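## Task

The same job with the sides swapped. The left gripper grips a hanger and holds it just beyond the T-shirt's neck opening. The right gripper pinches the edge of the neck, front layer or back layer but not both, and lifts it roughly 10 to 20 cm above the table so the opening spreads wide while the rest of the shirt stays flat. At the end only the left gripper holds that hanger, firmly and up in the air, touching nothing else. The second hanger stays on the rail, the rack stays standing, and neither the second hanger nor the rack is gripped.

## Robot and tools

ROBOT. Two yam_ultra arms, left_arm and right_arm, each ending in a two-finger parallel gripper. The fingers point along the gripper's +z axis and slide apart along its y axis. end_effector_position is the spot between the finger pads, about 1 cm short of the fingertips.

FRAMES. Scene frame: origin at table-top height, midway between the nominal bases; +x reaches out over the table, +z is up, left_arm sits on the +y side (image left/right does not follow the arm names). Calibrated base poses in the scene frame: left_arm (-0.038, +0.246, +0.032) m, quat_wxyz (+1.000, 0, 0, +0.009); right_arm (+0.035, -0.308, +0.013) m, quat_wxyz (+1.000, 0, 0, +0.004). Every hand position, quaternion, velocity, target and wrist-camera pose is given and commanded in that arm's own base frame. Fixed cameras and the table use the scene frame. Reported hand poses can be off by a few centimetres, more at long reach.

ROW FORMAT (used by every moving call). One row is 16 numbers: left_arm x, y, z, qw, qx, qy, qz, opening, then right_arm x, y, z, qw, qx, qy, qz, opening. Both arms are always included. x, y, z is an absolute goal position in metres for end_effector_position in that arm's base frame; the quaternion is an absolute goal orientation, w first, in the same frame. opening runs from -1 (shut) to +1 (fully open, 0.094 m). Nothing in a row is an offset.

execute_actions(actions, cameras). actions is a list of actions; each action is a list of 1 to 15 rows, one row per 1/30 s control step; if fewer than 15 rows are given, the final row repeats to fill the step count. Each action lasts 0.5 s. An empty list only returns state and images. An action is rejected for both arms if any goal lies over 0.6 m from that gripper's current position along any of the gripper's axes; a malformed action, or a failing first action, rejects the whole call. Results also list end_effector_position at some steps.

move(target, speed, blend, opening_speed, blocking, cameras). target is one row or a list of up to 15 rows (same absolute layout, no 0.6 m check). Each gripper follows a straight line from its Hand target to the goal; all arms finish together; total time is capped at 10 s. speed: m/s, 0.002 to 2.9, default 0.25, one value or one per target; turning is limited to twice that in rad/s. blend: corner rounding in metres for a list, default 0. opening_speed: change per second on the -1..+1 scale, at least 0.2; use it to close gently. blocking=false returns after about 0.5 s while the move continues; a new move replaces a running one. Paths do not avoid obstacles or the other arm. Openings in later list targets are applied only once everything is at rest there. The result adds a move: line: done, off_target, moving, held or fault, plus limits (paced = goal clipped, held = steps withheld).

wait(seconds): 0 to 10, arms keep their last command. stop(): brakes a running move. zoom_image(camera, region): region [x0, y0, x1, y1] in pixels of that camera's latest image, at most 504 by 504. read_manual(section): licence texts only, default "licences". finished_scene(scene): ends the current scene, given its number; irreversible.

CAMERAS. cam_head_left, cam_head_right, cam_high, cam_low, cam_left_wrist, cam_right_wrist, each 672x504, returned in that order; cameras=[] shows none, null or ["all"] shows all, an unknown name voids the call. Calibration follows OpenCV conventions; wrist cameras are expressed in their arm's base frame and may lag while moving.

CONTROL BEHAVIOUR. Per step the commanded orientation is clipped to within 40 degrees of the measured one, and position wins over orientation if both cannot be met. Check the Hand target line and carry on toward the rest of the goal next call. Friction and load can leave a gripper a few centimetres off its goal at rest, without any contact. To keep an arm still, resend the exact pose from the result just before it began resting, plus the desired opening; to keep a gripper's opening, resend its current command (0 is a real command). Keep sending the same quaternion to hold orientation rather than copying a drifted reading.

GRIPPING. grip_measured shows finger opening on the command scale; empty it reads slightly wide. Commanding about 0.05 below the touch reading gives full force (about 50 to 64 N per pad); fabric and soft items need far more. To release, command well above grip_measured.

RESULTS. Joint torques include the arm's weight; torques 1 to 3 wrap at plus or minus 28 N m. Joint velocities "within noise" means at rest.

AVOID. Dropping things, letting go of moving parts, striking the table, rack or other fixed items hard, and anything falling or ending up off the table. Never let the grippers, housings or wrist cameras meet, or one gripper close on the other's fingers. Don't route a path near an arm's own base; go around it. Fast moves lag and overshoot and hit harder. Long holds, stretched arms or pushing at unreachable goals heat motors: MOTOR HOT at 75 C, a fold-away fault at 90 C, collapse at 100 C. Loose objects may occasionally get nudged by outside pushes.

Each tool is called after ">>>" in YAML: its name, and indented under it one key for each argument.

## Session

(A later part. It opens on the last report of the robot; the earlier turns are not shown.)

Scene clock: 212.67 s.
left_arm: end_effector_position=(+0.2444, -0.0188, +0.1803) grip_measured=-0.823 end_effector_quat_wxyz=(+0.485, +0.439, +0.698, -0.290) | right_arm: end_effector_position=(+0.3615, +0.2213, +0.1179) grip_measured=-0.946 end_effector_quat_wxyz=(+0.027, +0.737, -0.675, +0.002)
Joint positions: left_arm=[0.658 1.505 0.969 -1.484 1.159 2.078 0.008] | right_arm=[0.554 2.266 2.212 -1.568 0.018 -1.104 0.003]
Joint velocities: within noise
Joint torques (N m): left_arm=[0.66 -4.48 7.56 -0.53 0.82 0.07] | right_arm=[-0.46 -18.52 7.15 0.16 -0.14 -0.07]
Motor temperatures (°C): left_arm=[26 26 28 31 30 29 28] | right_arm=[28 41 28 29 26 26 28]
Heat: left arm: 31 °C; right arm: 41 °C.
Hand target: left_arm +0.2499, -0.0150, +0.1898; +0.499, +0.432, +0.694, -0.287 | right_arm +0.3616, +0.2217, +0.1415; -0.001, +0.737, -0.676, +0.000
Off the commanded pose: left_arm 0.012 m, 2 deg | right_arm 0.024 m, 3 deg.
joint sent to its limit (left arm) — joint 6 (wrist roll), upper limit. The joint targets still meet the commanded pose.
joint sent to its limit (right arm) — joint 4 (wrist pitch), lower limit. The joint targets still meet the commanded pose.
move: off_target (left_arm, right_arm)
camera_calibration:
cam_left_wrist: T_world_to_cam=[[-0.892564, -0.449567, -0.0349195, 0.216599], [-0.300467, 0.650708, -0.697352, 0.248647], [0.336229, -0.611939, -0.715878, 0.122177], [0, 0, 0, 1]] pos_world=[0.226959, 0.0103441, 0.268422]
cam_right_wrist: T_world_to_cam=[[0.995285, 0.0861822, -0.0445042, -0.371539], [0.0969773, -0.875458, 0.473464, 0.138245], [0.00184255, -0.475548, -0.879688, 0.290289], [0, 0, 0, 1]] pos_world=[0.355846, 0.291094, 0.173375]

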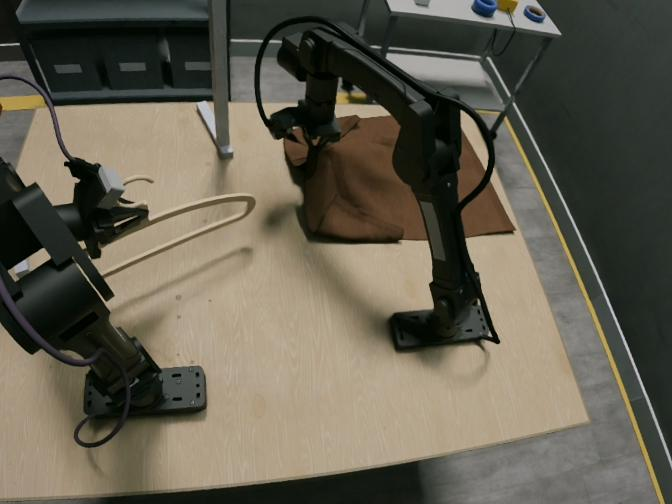

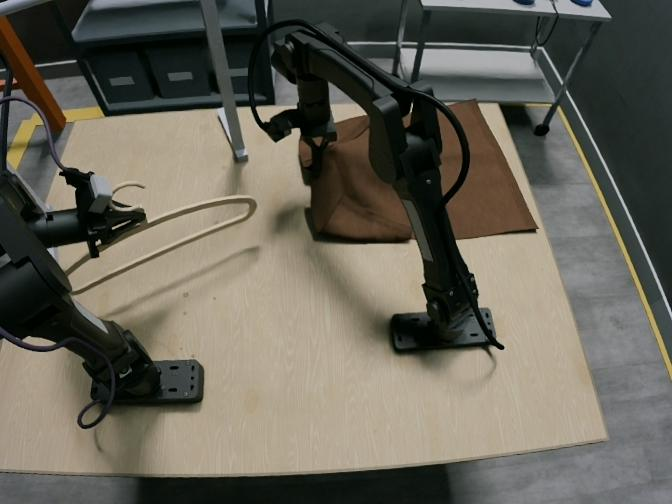

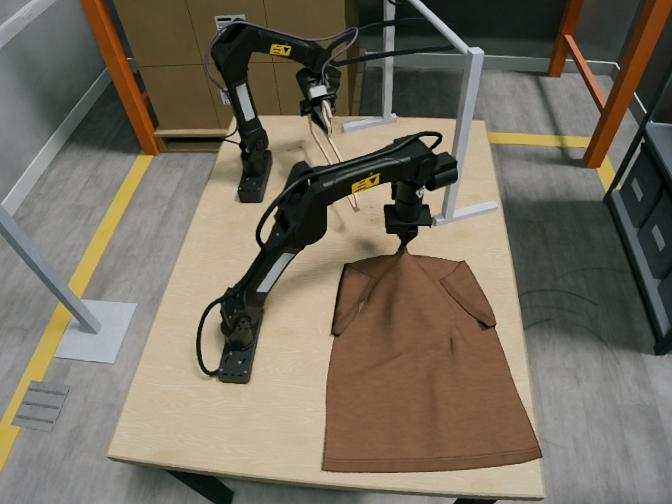

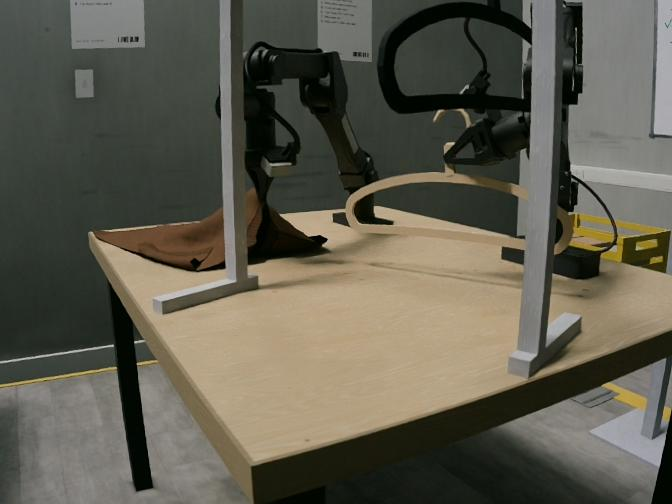

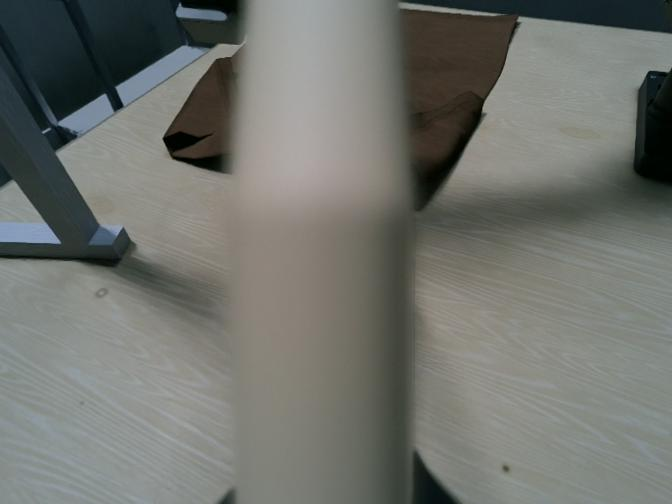

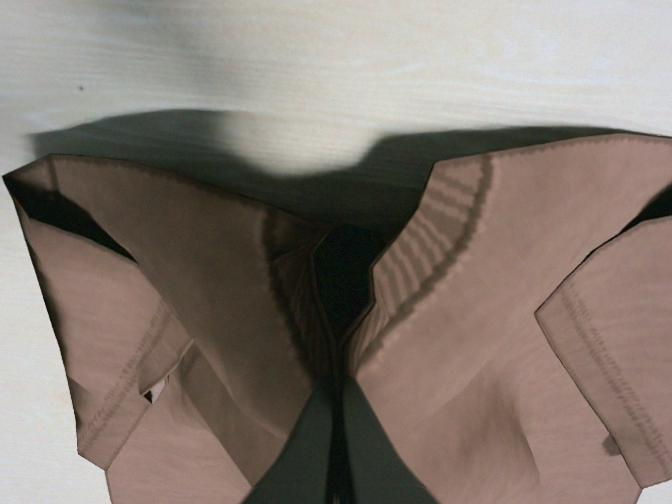

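>>> zoom_image:
  camera: "cam_right_wrist"
  region: [260, 170, 460, 380]

>>> zoom_image:
  camera: "cam_low"
  region: [230, 190, 300, 270]

>>> zoom_image:
  camera: "cam_head_left"
  region: [260, 100, 380, 240]

Scaled by 2.400 from the camera's 672x504 image, which has a finer 960x720 frame.

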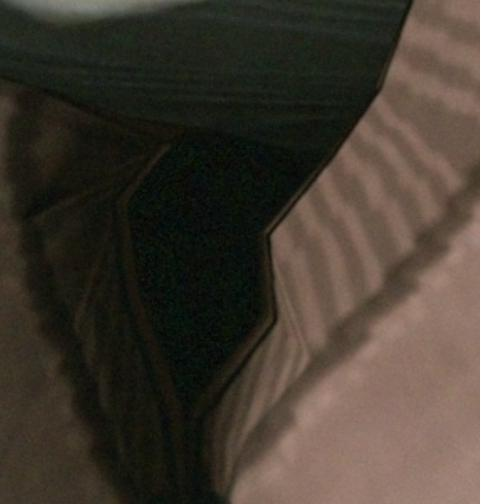

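Scaled by 6.300 from the camera's 672x504 image, which has a finer 960x720 frame.

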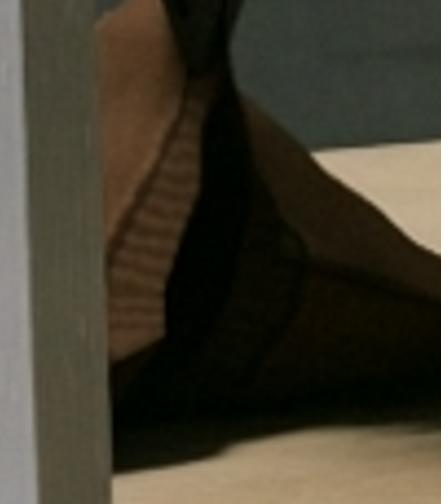

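Scaled by 3.600 from the camera's 672x504 image, which has a finer 960x720 frame.

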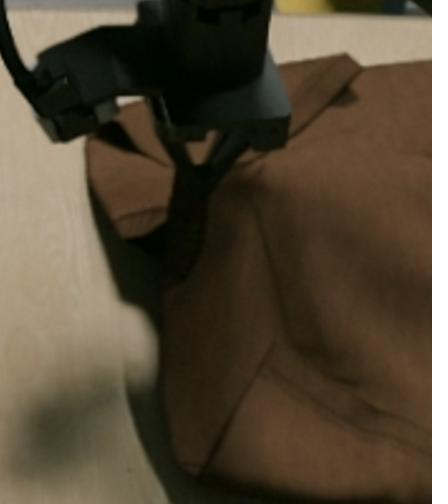

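>>> move:
  target: [0.25,-0.015,0.19,0.5,0.433,0.692,-0.289,-1,0.362,0.190,0.142,0,0.737,-0.676,0,-1]
  speed: 0.05

>>> zoom_image:
  camera: "cam_right_wrist"
  region: [200, 130, 500, 380]

>>> zoom_image:
  camera: "cam_low"
  region: [190, 170, 330, 280]

Scene clock: 215.07 s.
left_arm: end_effector_position=(+0.2444, -0.0188, +0.1803) grip_measured=-0.823 end_effector_quat_wxyz=(+0.485, +0.439, +0.698, -0.290) | right_arm: end_effector_position=(+0.3643, +0.1907, +0.1271) grip_measured=-0.946 end_effector_quat_wxyz=(+0.021, +0.737, -0.676, +0.001)
Joint positions: left_arm=[0.658 1.505 0.969 -1.484 1.159 2.078 0.008] | right_arm=[0.487 2.188 2.121 -1.543 0.015 -1.17 0.003]
Joint velocities: within noise
Joint torques (N m): left_arm=[0.73 -4.44 7.56 -0.53 0.81 0.1] | right_arm=[-0.38 -18.17 4.27 0.37 -0.12 -0.07]
Motor temperatures (°C): left_arm=[26 26 28 31 30 29 28] | right_arm=[28 42 29 29 26 26 28]
Heat: left arm: 31 °C; right arm: 42 °C.
Hand target: left_arm +0.2499, -0.0150, +0.1898; +0.499, +0.432, +0.694, -0.287 | right_arm +0.3620, +0.1900, +0.1418; +0.000, +0.737, -0.676, +0.000
Off the commanded pose: left_arm 0.012 m, 2 deg | right_arm 0.015 m, 2 deg.
joint sent to its limit (left arm) — joint 6 (wrist roll), upper limit. The joint targets still meet the commanded pose.
move: off_target (left_arm, right_arm)
camera_calibration:
cam_left_wrist: T_world_to_cam=[[-0.892564, -0.449567, -0.0349195, 0.216599], [-0.300467, 0.650708, -0.697352, 0.248647], [0.336229, -0.611939, -0.715878, 0.122177], [0, 0, 0, 1]] pos_world=[0.226959, 0.0103441, 0.268422]
cam_right_wrist: T_world_to_cam=[[0.995758, 0.0845518, -0.0362889, -0.372192], [0.0917141, -0.880474, 0.465138, 0.110864], [0.00737681, -0.466493, -0.884494, 0.280738], [0, 0, 0, 1]] pos_world=[0.358374, 0.260045, 0.183238]

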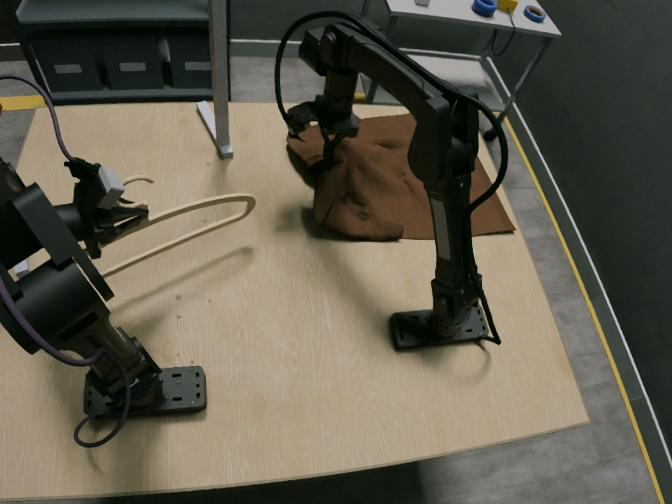

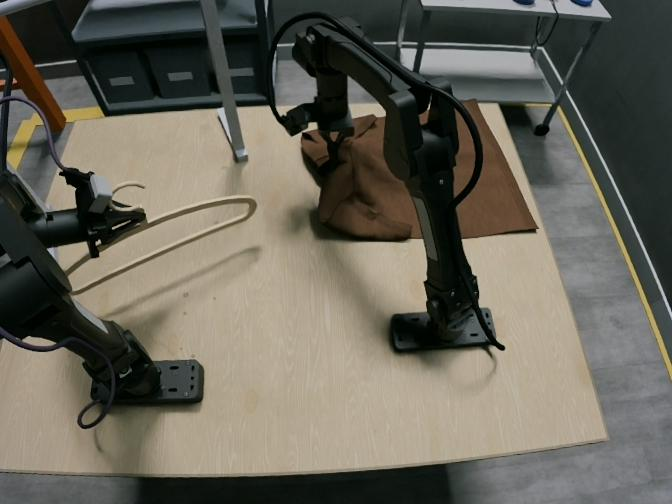

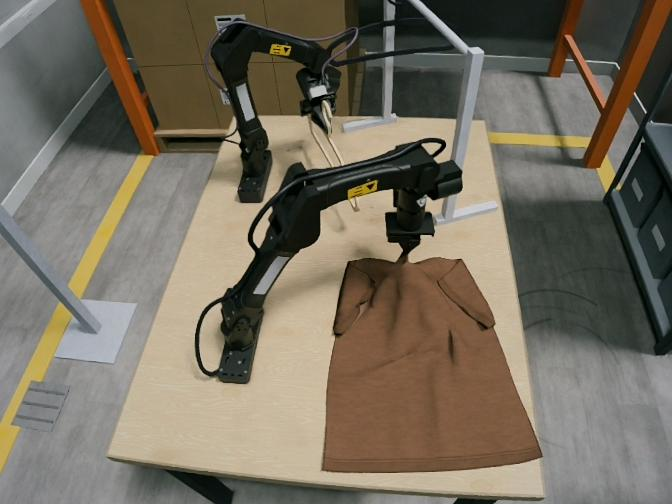

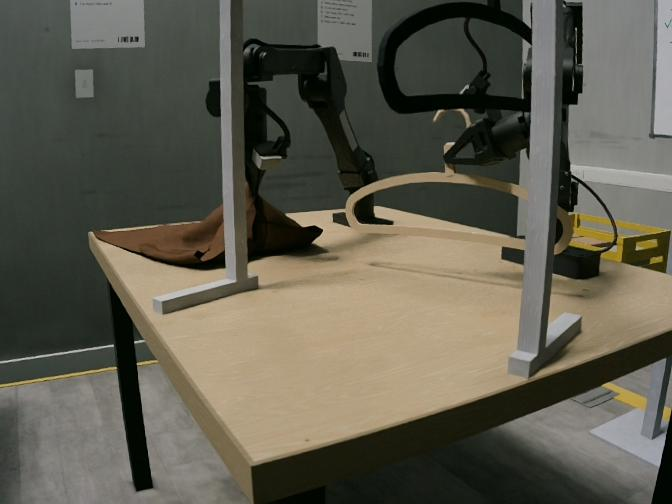

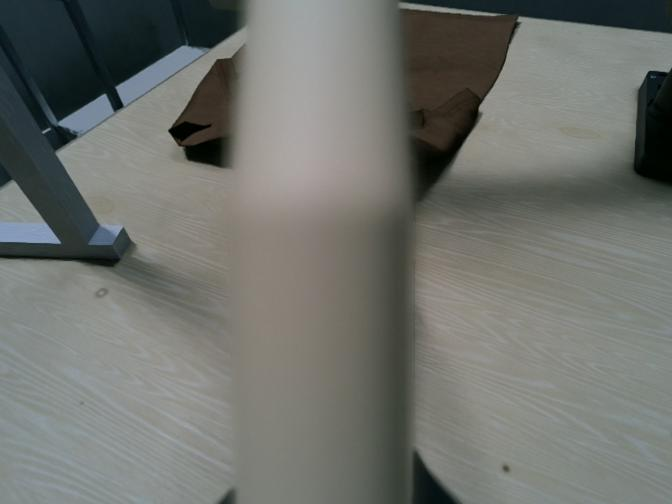

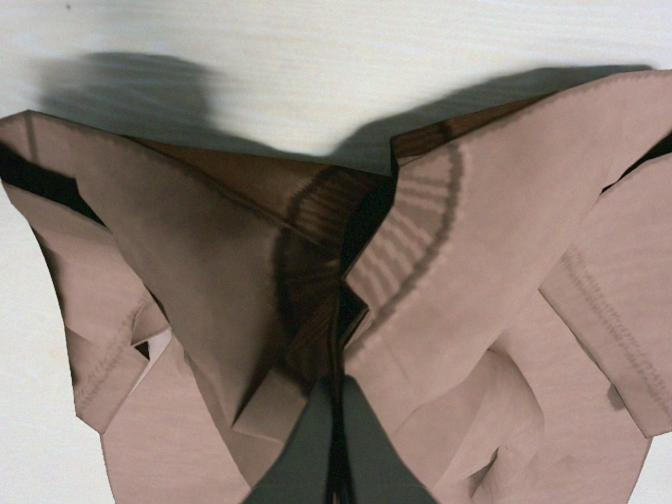

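Scaled by 1.680 from the camera's 672x504 image, which has a finer 960x720 frame.

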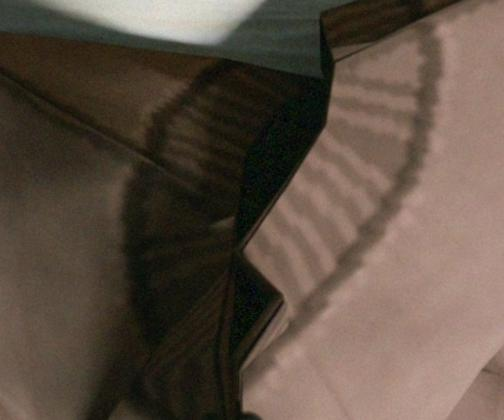

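Scaled by 3.600 from the camera's 672x504 image, which has a finer 960x720 frame.

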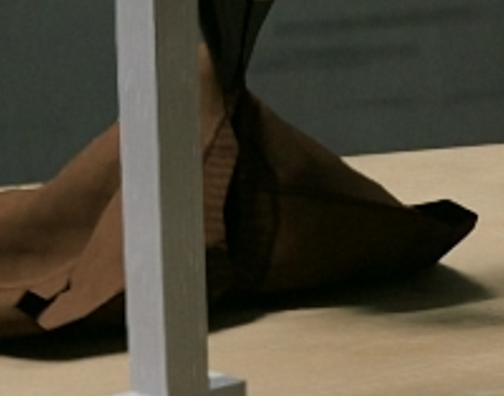

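>>> move:
  target: [0.25,-0.015,0.19,0.5,0.433,0.692,-0.289,-1,0.362,0.225,0.124,0,0.737,-0.676,0,-1]
  speed: 0.05

>>> zoom_image:
  camera: "cam_right_wrist"
  region: [150, 130, 550, 430]

>>> zoom_image:
  camera: "cam_low"
  region: [190, 170, 330, 280]

Scene clock: 216.77 s.
left_arm: end_effector_position=(+0.2444, -0.0188, +0.1803) grip_measured=-0.823 end_effector_quat_wxyz=(+0.485, +0.439, +0.698, -0.290) | right_arm: end_effector_position=(+0.3583, +0.2163, +0.1269) grip_measured=-0.946 end_effector_quat_wxyz=(+0.007, +0.737, -0.676, +0.006)
Joint positions: left_arm=[0.658 1.505 0.969 -1.484 1.159 2.078 0.008] | right_arm=[0.547 2.188 2.12 -1.514 0.015 -1.11 0.003]
Joint velocities: within noise
Joint torques (N m): left_arm=[0.62 -4.51 7.61 -0.49 0.83 0.07] | right_arm=[0.55 -11.7 7.51 0.48 -0.11 0.02]
Motor temperatures (°C): left_arm=[26 26 28 31 30 29 28] | right_arm=[28 42 29 29 26 26 28]
Heat: left arm: 31 °C; right arm: 42 °C.
Hand target: left_arm +0.2499, -0.0150, +0.1898; +0.499, +0.432, +0.694, -0.287 | right_arm +0.3617, +0.2248, +0.1241; +0.000, +0.737, -0.676, +0.000
Off the commanded pose: left_arm 0.012 m, 2 deg | right_arm 0.010 m, 1 deg.
joint sent to its limit (left arm) — joint 6 (wrist roll), upper limit. The joint targets still meet the commanded pose.
move: off_target (left_arm)
camera_calibration:
cam_left_wrist: T_world_to_cam=[[-0.892564, -0.449567, -0.0349195, 0.216599], [-0.300467, 0.650708, -0.697352, 0.248647], [0.336229, -0.611939, -0.715878, 0.122177], [0, 0, 0, 1]] pos_world=[0.226959, 0.0103441, 0.268422]
cam_right_wrist: T_world_to_cam=[[0.996325, 0.0852052, -0.00874417, -0.372173], [0.0798324, -0.886779, 0.455246, 0.140894], [0.0310352, -0.454271, -0.890323, 0.282116], [0, 0, 0, 1]] pos_world=[0.350802, 0.28481, 0.183778]

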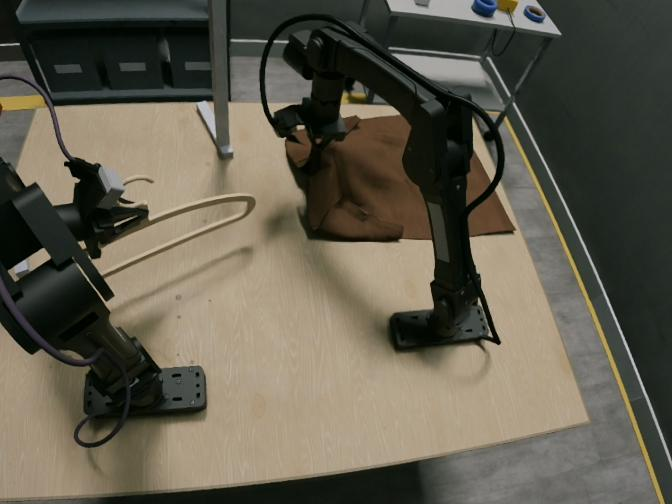

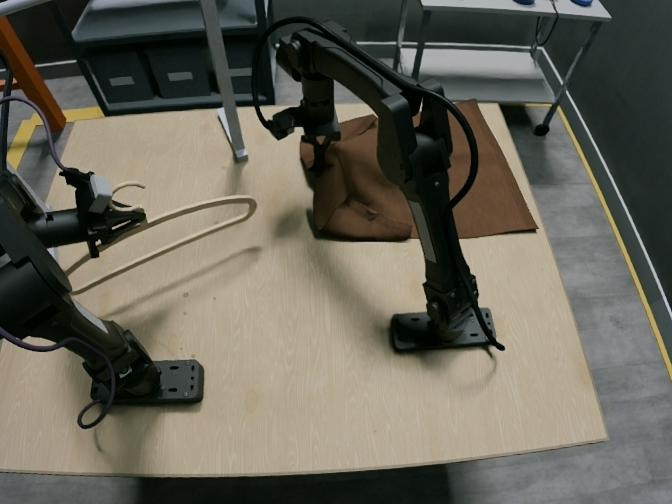

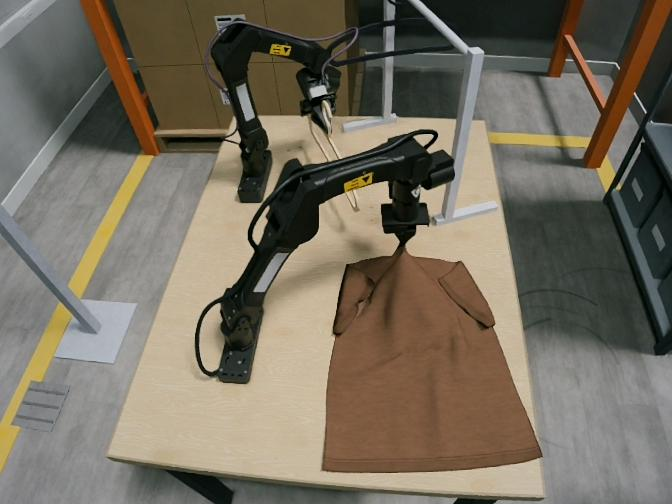

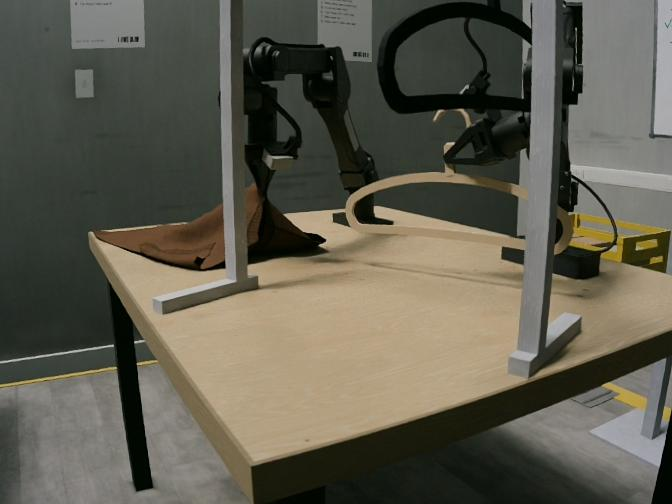

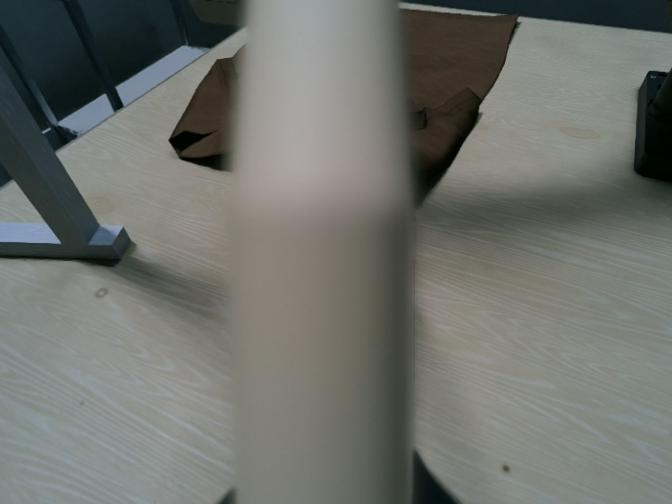

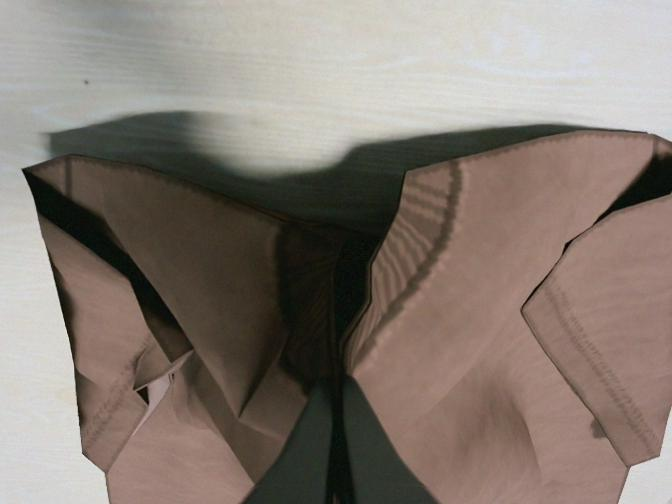

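Scaled by 1.260 from the camera's 672x504 image, which has a finer 960x720 frame.

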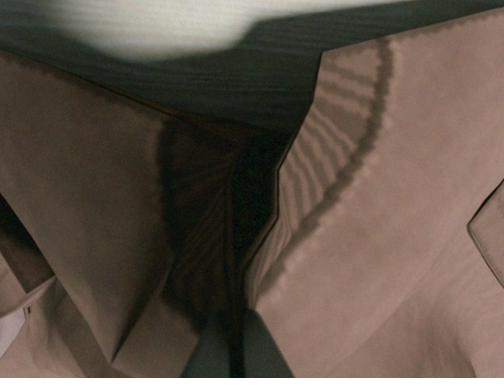

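Scaled by 3.600 from the camera's 672x504 image, which has a finer 960x720 frame.

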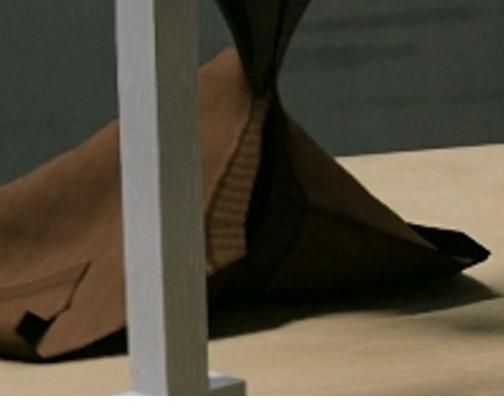

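>>> move:
  target: [0.25,-0.015,0.19,0.5,0.433,0.692,-0.289,-1,0.355,0.240,0.085,0,0.737,-0.676,0,-1]
  speed: 0.05
  cameras: ["cam_right_wrist","cam_low"]

>>> zoom_image:
  camera: "cam_low"
  region: [190, 170, 330, 280]

Scene clock: 218.33 s.
left_arm: end_effector_position=(+0.2444, -0.0188, +0.1803) grip_measured=-0.823 end_effector_quat_wxyz=(+0.485, +0.439, +0.698, -0.290) | right_arm: end_effector_position=(+0.3595, +0.2362, +0.0961) grip_measured=-0.947 end_effector_quat_wxyz=(-0.009, +0.737, -0.676, +0.010)
Joint positions: left_arm=[0.658 1.505 0.969 -1.484 1.159 2.078 0.008] | right_arm=[0.585 2.188 1.998 -1.358 0.015 -1.071 0.003]
Joint velocities: within noise
Joint torques (N m): left_arm=[0.55 -4.44 7.62 -0.53 0.84 0.08] | right_arm=[0.55 -12.41 4.53 0.58 -0.11 0.08]
Motor temperatures (°C): left_arm=[26 26 28 31 30 29 28] | right_arm=[28 42 29 29 26 26 28]
Heat: left arm: 31 °C; right arm: 42 °C.
Hand target: left_arm +0.2499, -0.0150, +0.1898; +0.499, +0.432, +0.694, -0.287 | right_arm +0.3549, +0.2398, +0.0852; +0.000, +0.737, -0.676, +0.000
Off the commanded pose: left_arm 0.012 m, 2 deg | right_arm 0.013 m, 2 deg.
joint sent to its limit (left arm) — joint 6 (wrist roll), upper limit. The joint targets still meet the commanded pose.
move: off_target (left_arm, right_arm)
camera_calibration:
cam_right_wrist: T_world_to_cam=[[0.996223, 0.0843129, 0.0207759, -0.377918], [0.0665461, -0.894988, 0.441099, 0.180553], [0.0557845, -0.43805, -0.897218, 0.251667], [0, 0, 0, 1]] pos_world=[0.350436, 0.303699, 0.15401]
Images, in order (width x height): cam_low 672x504, cam_right_wrist 672x504.

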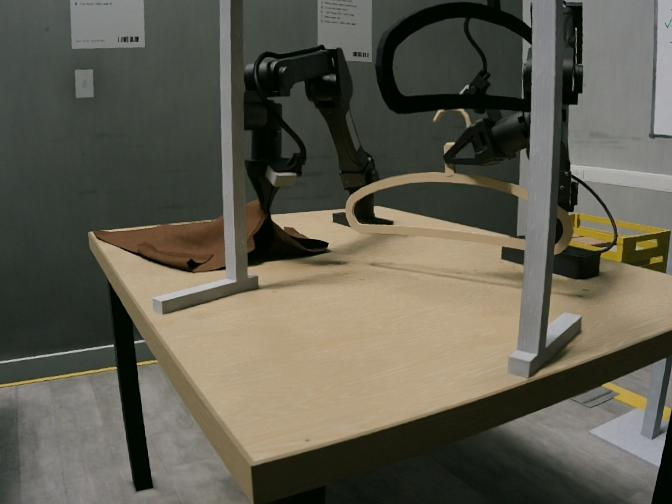

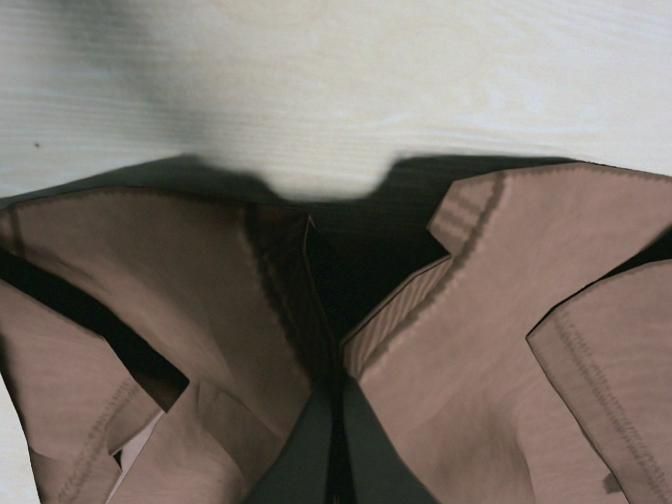

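Scaled by 3.600 from the camera's 672x504 image, which has a finer 960x720 frame.

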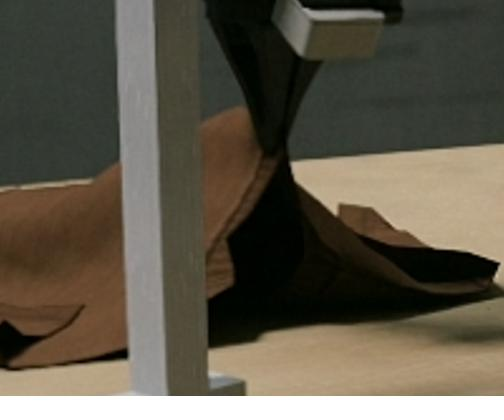

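>>> move:
  target: [0.25,-0.015,0.19,0.5,0.433,0.692,-0.289,-1,0.355,0.247,0.12,0,0.737,-0.676,0,-1]
  speed: 0.05
  cameras: ["cam_right_wrist"]

>>> wait:
  seconds: 2
  cameras: ["cam_right_wrist","cam_high"]

Scene clock: 219.87 s.
left_arm: end_effector_position=(+0.2444, -0.0188, +0.1803) grip_measured=-0.823 end_effector_quat_wxyz=(+0.485, +0.439, +0.698, -0.290) | right_arm: end_effector_position=(+0.3568, +0.2410, +0.1306) grip_measured=-0.947 end_effector_quat_wxyz=(-0.014, +0.736, -0.677, +0.011)
Joint positions: left_arm=[0.658 1.505 0.969 -1.484 1.159 2.078 0.008] | right_arm=[0.598 2.2 2.156 -1.494 0.015 -1.057 0.003]
Joint velocities: within noise
Joint torques (N m): left_arm=[0.77 -4.44 7.57 -0.5 0.83 0.1] | right_arm=[0.64 -10.44 7.38 0.29 -0.11 0.06]
Motor temperatures (°C): left_arm=[26 26 28 31 30 29 28] | right_arm=[28 42 29 29 26 26 28]
Heat: left arm: 31 °C; right arm: 42 °C.
Hand target: left_arm +0.2499, -0.0150, +0.1898; +0.499, +0.432, +0.694, -0.287 | right_arm +0.3547, +0.2467, +0.1201; -0.001, +0.737, -0.676, +0.000
Off the commanded pose: left_arm 0.012 m, 2 deg | right_arm 0.012 m, 2 deg.
joint sent to its limit (left arm) — joint 6 (wrist roll), upper limit. The joint targets still meet the commanded pose.
move: off_target (left_arm, right_arm)
camera_calibration:
cam_right_wrist: T_world_to_cam=[[0.996104, 0.0834982, 0.0283812, -0.377202], [0.0627717, -0.897335, 0.436863, 0.172204], [0.0619447, -0.43338, -0.89908, 0.28175], [0, 0, 0, 1]] pos_world=[0.34747, 0.308125, 0.188792]
Images, in order (width x height): cam_right_wrist 672x504.

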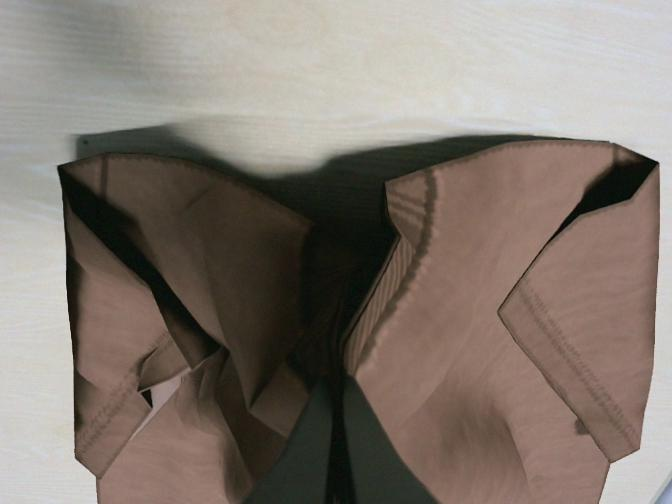

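Scene clock: 221.87 s.
left_arm: end_effector_position=(+0.2444, -0.0188, +0.1803) grip_measured=-0.823 end_effector_quat_wxyz=(+0.485, +0.440, +0.698, -0.290) | right_arm: end_effector_position=(+0.3567, +0.2409, +0.1306) grip_measured=-0.947 end_effector_quat_wxyz=(-0.013, +0.736, -0.677, +0.011)
Joint positions: left_arm=[0.658 1.505 0.969 -1.484 1.159 2.079 0.008] | right_arm=[0.598 2.2 2.156 -1.495 0.015 -1.057 0.003]
Joint velocities: within noise
Joint torques (N m): left_arm=[0.69 -4.46 7.62 -0.51 0.86 0.06] | right_arm=[0.64 -10.39 7.38 0.34 -0.11 0.06]
Motor temperatures (°C): left_arm=[26 26 28 31 30 29 28] | right_arm=[28 41 29 29 26 26 28]
Heat: left arm: 31 °C; right arm: 41 °C.
Hand target: left_arm +0.2499, -0.0150, +0.1898; +0.499, +0.432, +0.694, -0.287 | right_arm +0.3548, +0.2468, +0.1201; -0.001, +0.737, -0.676, +0.000
Tool commands: left_gripper/opening=-1.0 right_gripper/opening=-1.0
Off the commanded pose: left_arm 0.012 m, 2 deg | right_arm 0.012 m, 2 deg.
wait: 2.00 s; at rest by 0.17 s
camera_calibration:
cam_right_wrist: T_world_to_cam=[[0.996152, 0.0831265, 0.027753, -0.376873], [0.0626878, -0.897185, 0.437184, 0.172041], [0.0612411, -0.433762, -0.898944, 0.28205], [0, 0, 0, 1]] pos_world=[0.347365, 0.308023, 0.188793]
Images, in order (width x height): cam_high 672x504, cam_right_wrist 672x504.

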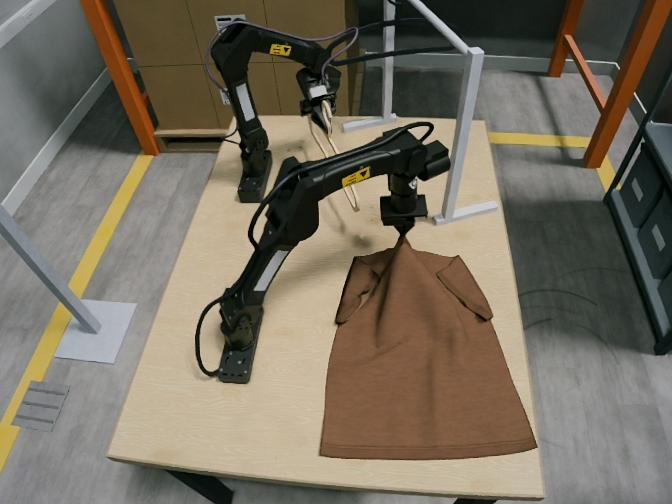

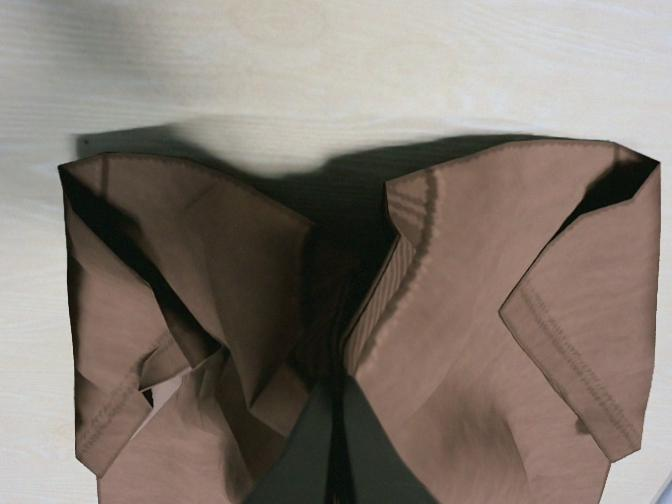

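Too high. Go back down to z≈0.10.

>>> move:
  target: [0.25,-0.015,0.19,0.5,0.433,0.692,-0.289,-1,0.355,0.240,0.088,0,0.737,-0.676,0,-1]
  speed: 0.05
  cameras: []

>>> wait:
  seconds: 2

>>> zoom_image:
  camera: "cam_low"
  region: [190, 170, 330, 280]

Scene clock: 223.27 s.
left_arm: end_effector_position=(+0.2444, -0.0188, +0.1803) grip_measured=-0.823 end_effector_quat_wxyz=(+0.485, +0.440, +0.698, -0.290) | right_arm: end_effector_position=(+0.3568, +0.2410, +0.0944) grip_measured=-0.947 end_effector_quat_wxyz=(-0.005, +0.737, -0.676, +0.009)
Joint positions: left_arm=[0.658 1.505 0.969 -1.484 1.159 2.079 0.008] | right_arm=[0.598 2.2 2.011 -1.368 0.015 -1.059 0.003]
Joint velocities: within noise
Joint torques (N m): left_arm=[0.66 -4.4 7.64 -0.47 0.84 0.09] | right_arm=[-0.4 -13.48 4.49 0.52 -0.11 -0.06]
Motor temperatures (°C): left_arm=[26 26 28 31 30 29 28] | right_arm=[28 41 29 29 26 26 28]
Heat: left arm: 31 °C; right arm: 41 °C.
Hand target: left_arm +0.2499, -0.0150, +0.1898; +0.499, +0.432, +0.694, -0.287 | right_arm +0.3550, +0.2400, +0.0881; +0.000, +0.737, -0.676, +0.000
Off the commanded pose: left_arm 0.012 m, 2 deg | right_arm 0.007 m, 1 deg.
joint sent to its limit (left arm) — joint 6 (wrist roll), upper limit. The joint targets still meet the commanded pose.
move: off_target (left_arm)
No camera images: "cameras" was empty.

Scene clock: 225.27 s.
left_arm: end_effector_position=(+0.2444, -0.0188, +0.1803) grip_measured=-0.823 end_effector_quat_wxyz=(+0.485, +0.440, +0.698, -0.290) | right_arm: end_effector_position=(+0.3570, +0.2411, +0.0944) grip_measured=-0.947 end_effector_quat_wxyz=(-0.005, +0.737, -0.676, +0.009)
Joint positions: left_arm=[0.658 1.505 0.969 -1.484 1.159 2.079 0.008] | right_arm=[0.598 2.2 2.011 -1.367 0.015 -1.06 0.003]
Joint velocities: within noise
Joint torques (N m): left_arm=[0.65 -4.38 7.6 -0.51 0.83 0.11] | right_arm=[-0.39 -13.48 4.51 0.52 -0.11 -0.05]
Motor temperatures (°C): left_arm=[26 26 28 31 30 29 28] | right_arm=[28 41 29 29 26 26 28]
Heat: left arm: 31 °C; right arm: 41 °C.
Hand target: left_arm +0.2499, -0.0150, +0.1898; +0.499, +0.432, +0.694, -0.287 | right_arm +0.3550, +0.2400, +0.0881; +0.000, +0.737, -0.676, +0.000
Tool commands: left_gripper/opening=-1.0 right_gripper/opening=-1.0
Off the commanded pose: left_arm 0.012 m, 2 deg | right_arm 0.007 m, 1 deg.
wait: 2.00 s; at rest by 0.17 s
camera_calibration:
cam_left_wrist: T_world_to_cam=[[-0.892616, -0.449435, -0.0352972, 0.216577], [-0.300121, 0.650836, -0.697381, 0.24861], [0.3364, -0.6119, -0.715831, 0.122098], [0, 0, 0, 1]] pos_world=[0.226859, 0.0102443, 0.268422]
cam_right_wrist: T_world_to_cam=[[0.996209, 0.0859404, 0.0134715, -0.375572], [0.0710166, -0.892908, 0.444603, 0.183338], [0.0502382, -0.441961, -0.895626, 0.255217], [0, 0, 0, 1]] pos_world=[0.348307, 0.308777, 0.152126]

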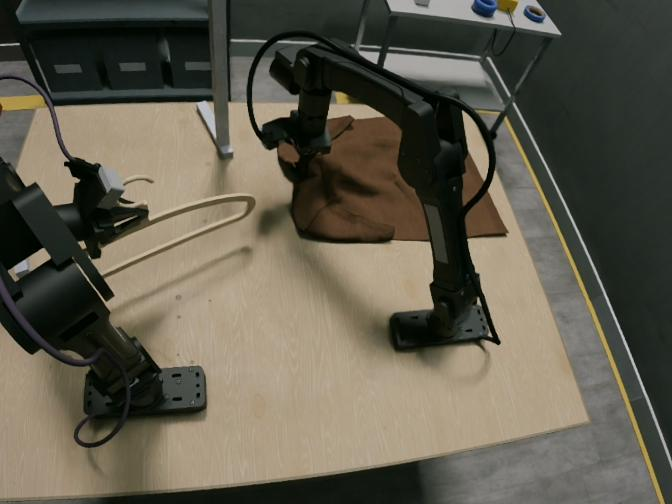

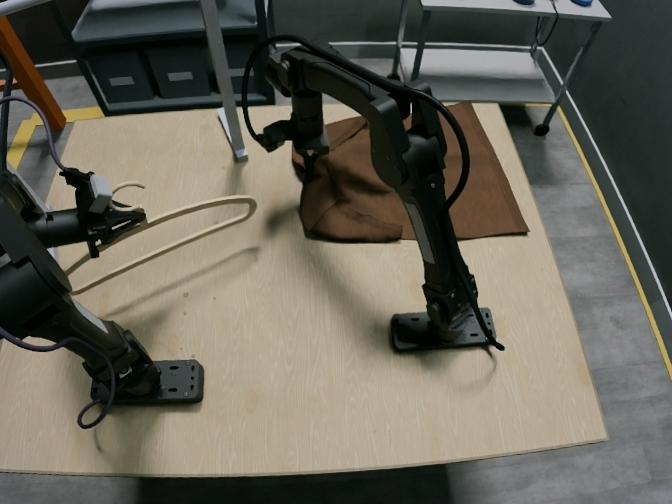

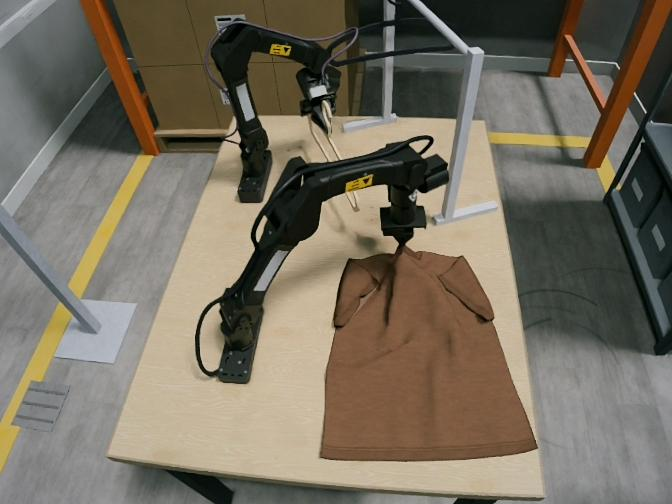

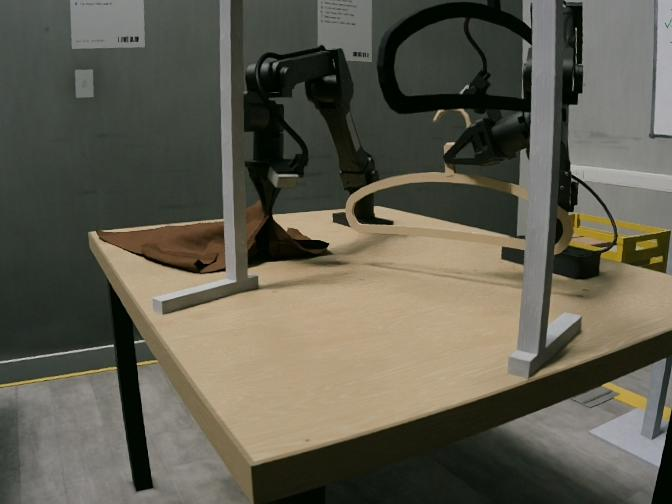

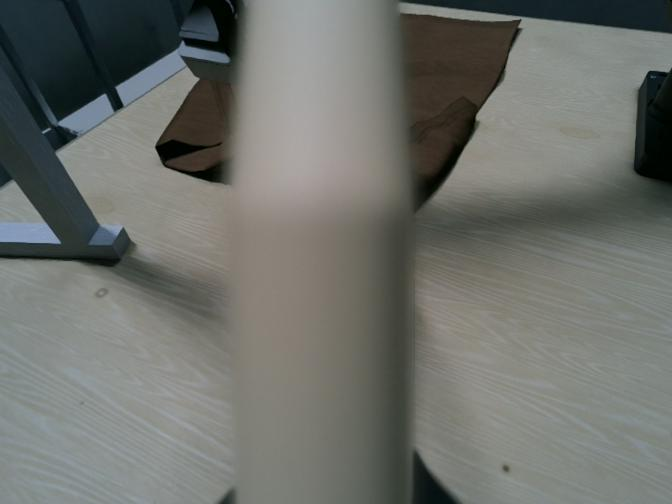

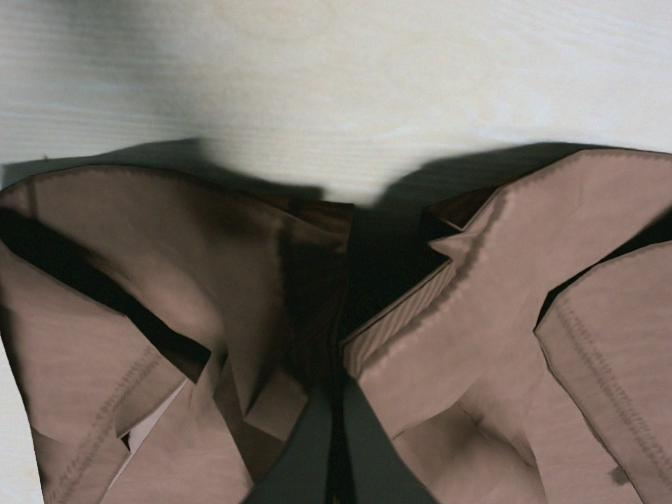

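Scaled by 3.600 from the camera's 672x504 image, which has a finer 960x720 frame.

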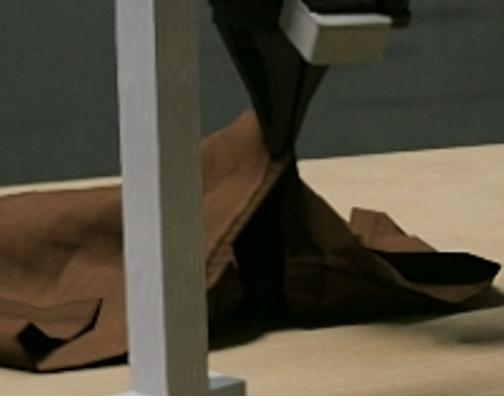

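>>> move:
  target: [0.25,-0.015,0.19,0.5,0.433,0.692,-0.289,-1,0.355,0.260,0.088,0,0.737,-0.676,0,-1]
  speed: 0.05
  cameras: []

>>> wait:
  seconds: 2
  cameras: ["cam_right_wrist","cam_low"]

>>> zoom_image:
  camera: "cam_low"
  region: [190, 170, 330, 280]

Scene clock: 226.37 s.
left_arm: end_effector_position=(+0.2444, -0.0188, +0.1803) grip_measured=-0.823 end_effector_quat_wxyz=(+0.485, +0.440, +0.698, -0.290) | right_arm: end_effector_position=(+0.3563, +0.2549, +0.0989) grip_measured=-0.947 end_effector_quat_wxyz=(-0.013, +0.737, -0.675, +0.010)
Joint positions: left_arm=[0.658 1.505 0.969 -1.484 1.159 2.079 0.008] | right_arm=[0.625 2.218 2.058 -1.38 0.015 -1.033 0.003]
Joint velocities: within noise
Joint torques (N m): left_arm=[0.5 -4.51 7.71 -0.49 0.81 0.07] | right_arm=[0.43 -10.52 7.62 0.32 -0.11 0.02]
Motor temperatures (°C): left_arm=[26 26 28 31 30 29 28] | right_arm=[28 41 29 29 26 26 28]
Heat: left arm: 31 °C; right arm: 41 °C.
Hand target: left_arm +0.2499, -0.0150, +0.1898; +0.499, +0.432, +0.694, -0.287 | right_arm +0.3547, +0.2598, +0.0880; -0.001, +0.737, -0.676, +0.000
Off the commanded pose: left_arm 0.012 m, 2 deg | right_arm 0.012 m, 2 deg.
joint sent to its limit (left arm) — joint 6 (wrist roll), upper limit. The joint targets still meet the commanded pose.
move: off_target (left_arm, right_arm)
No camera images: "cameras" was empty.

Scene clock: 228.37 s.
left_arm: end_effector_position=(+0.2444, -0.0188, +0.1803) grip_measured=-0.823 end_effector_quat_wxyz=(+0.485, +0.440, +0.698, -0.290) | right_arm: end_effector_position=(+0.3561, +0.2548, +0.0989) grip_measured=-0.947 end_effector_quat_wxyz=(-0.013, +0.737, -0.676, +0.010)
Joint positions: left_arm=[0.658 1.505 0.969 -1.484 1.159 2.079 0.008] | right_arm=[0.625 2.218 2.058 -1.381 0.015 -1.033 0.003]
Joint velocities: within noise
Joint torques (N m): left_arm=[0.61 -4.34 7.71 -0.51 0.8 0.06] | right_arm=[0.42 -10.55 7.64 0.35 -0.11 0.06]
Motor temperatures (°C): left_arm=[26 26 28 31 30 29 28] | right_arm=[28 41 29 29 26 26 28]
Heat: left arm: 31 °C; right arm: 41 °C.
Hand target: left_arm +0.2499, -0.0150, +0.1898; +0.499, +0.432, +0.694, -0.287 | right_arm +0.3547, +0.2598, +0.0880; -0.001, +0.737, -0.676, +0.000
Tool commands: left_gripper/opening=-1.0 right_gripper/opening=-1.0
Off the commanded pose: left_arm 0.012 m, 2 deg | right_arm 0.012 m, 2 deg.
wait: 2.00 s; at rest by 0.17 s
camera_calibration:
cam_right_wrist: T_world_to_cam=[[0.995951, 0.0858321, 0.0267247, -0.377103], [0.0655906, -0.897114, 0.436903, 0.197519], [0.0614754, -0.433381, -0.899112, 0.259491], [0, 0, 0, 1]] pos_world=[0.346668, 0.322023, 0.157093]
Images, in order (width x height): cam_low 672x504, cam_right_wrist 672x504.

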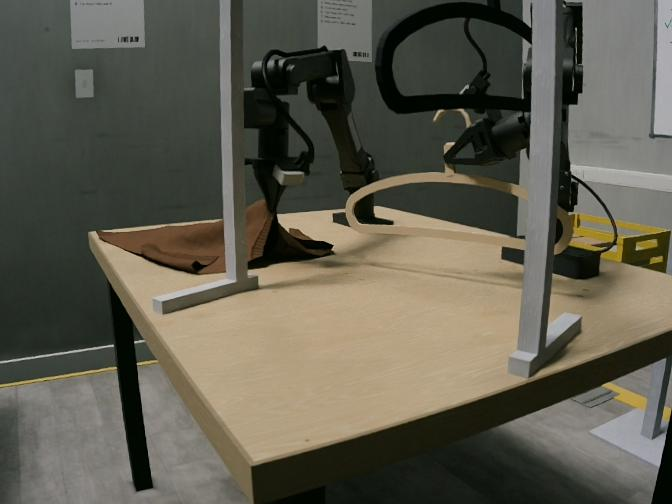

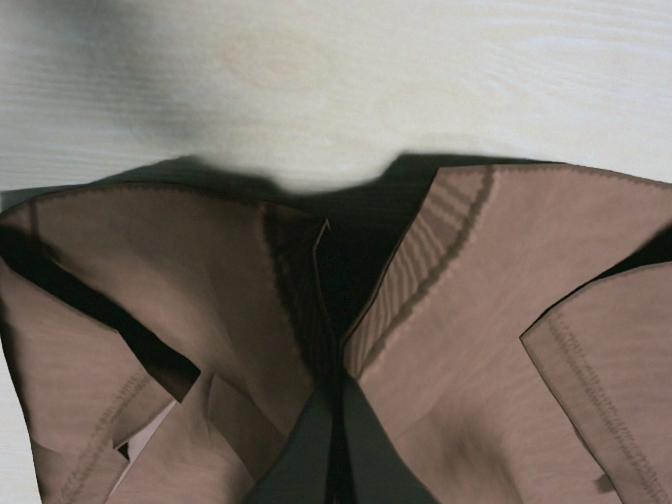

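Scaled by 3.600 from the camera's 672x504 image, which has a finer 960x720 frame.

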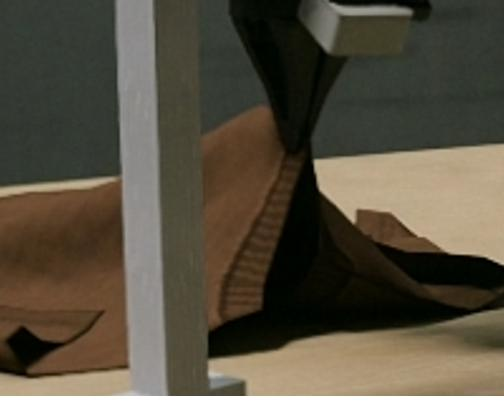

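>>> finished_scene:
  scene: 3

The scene is finished: the task was done.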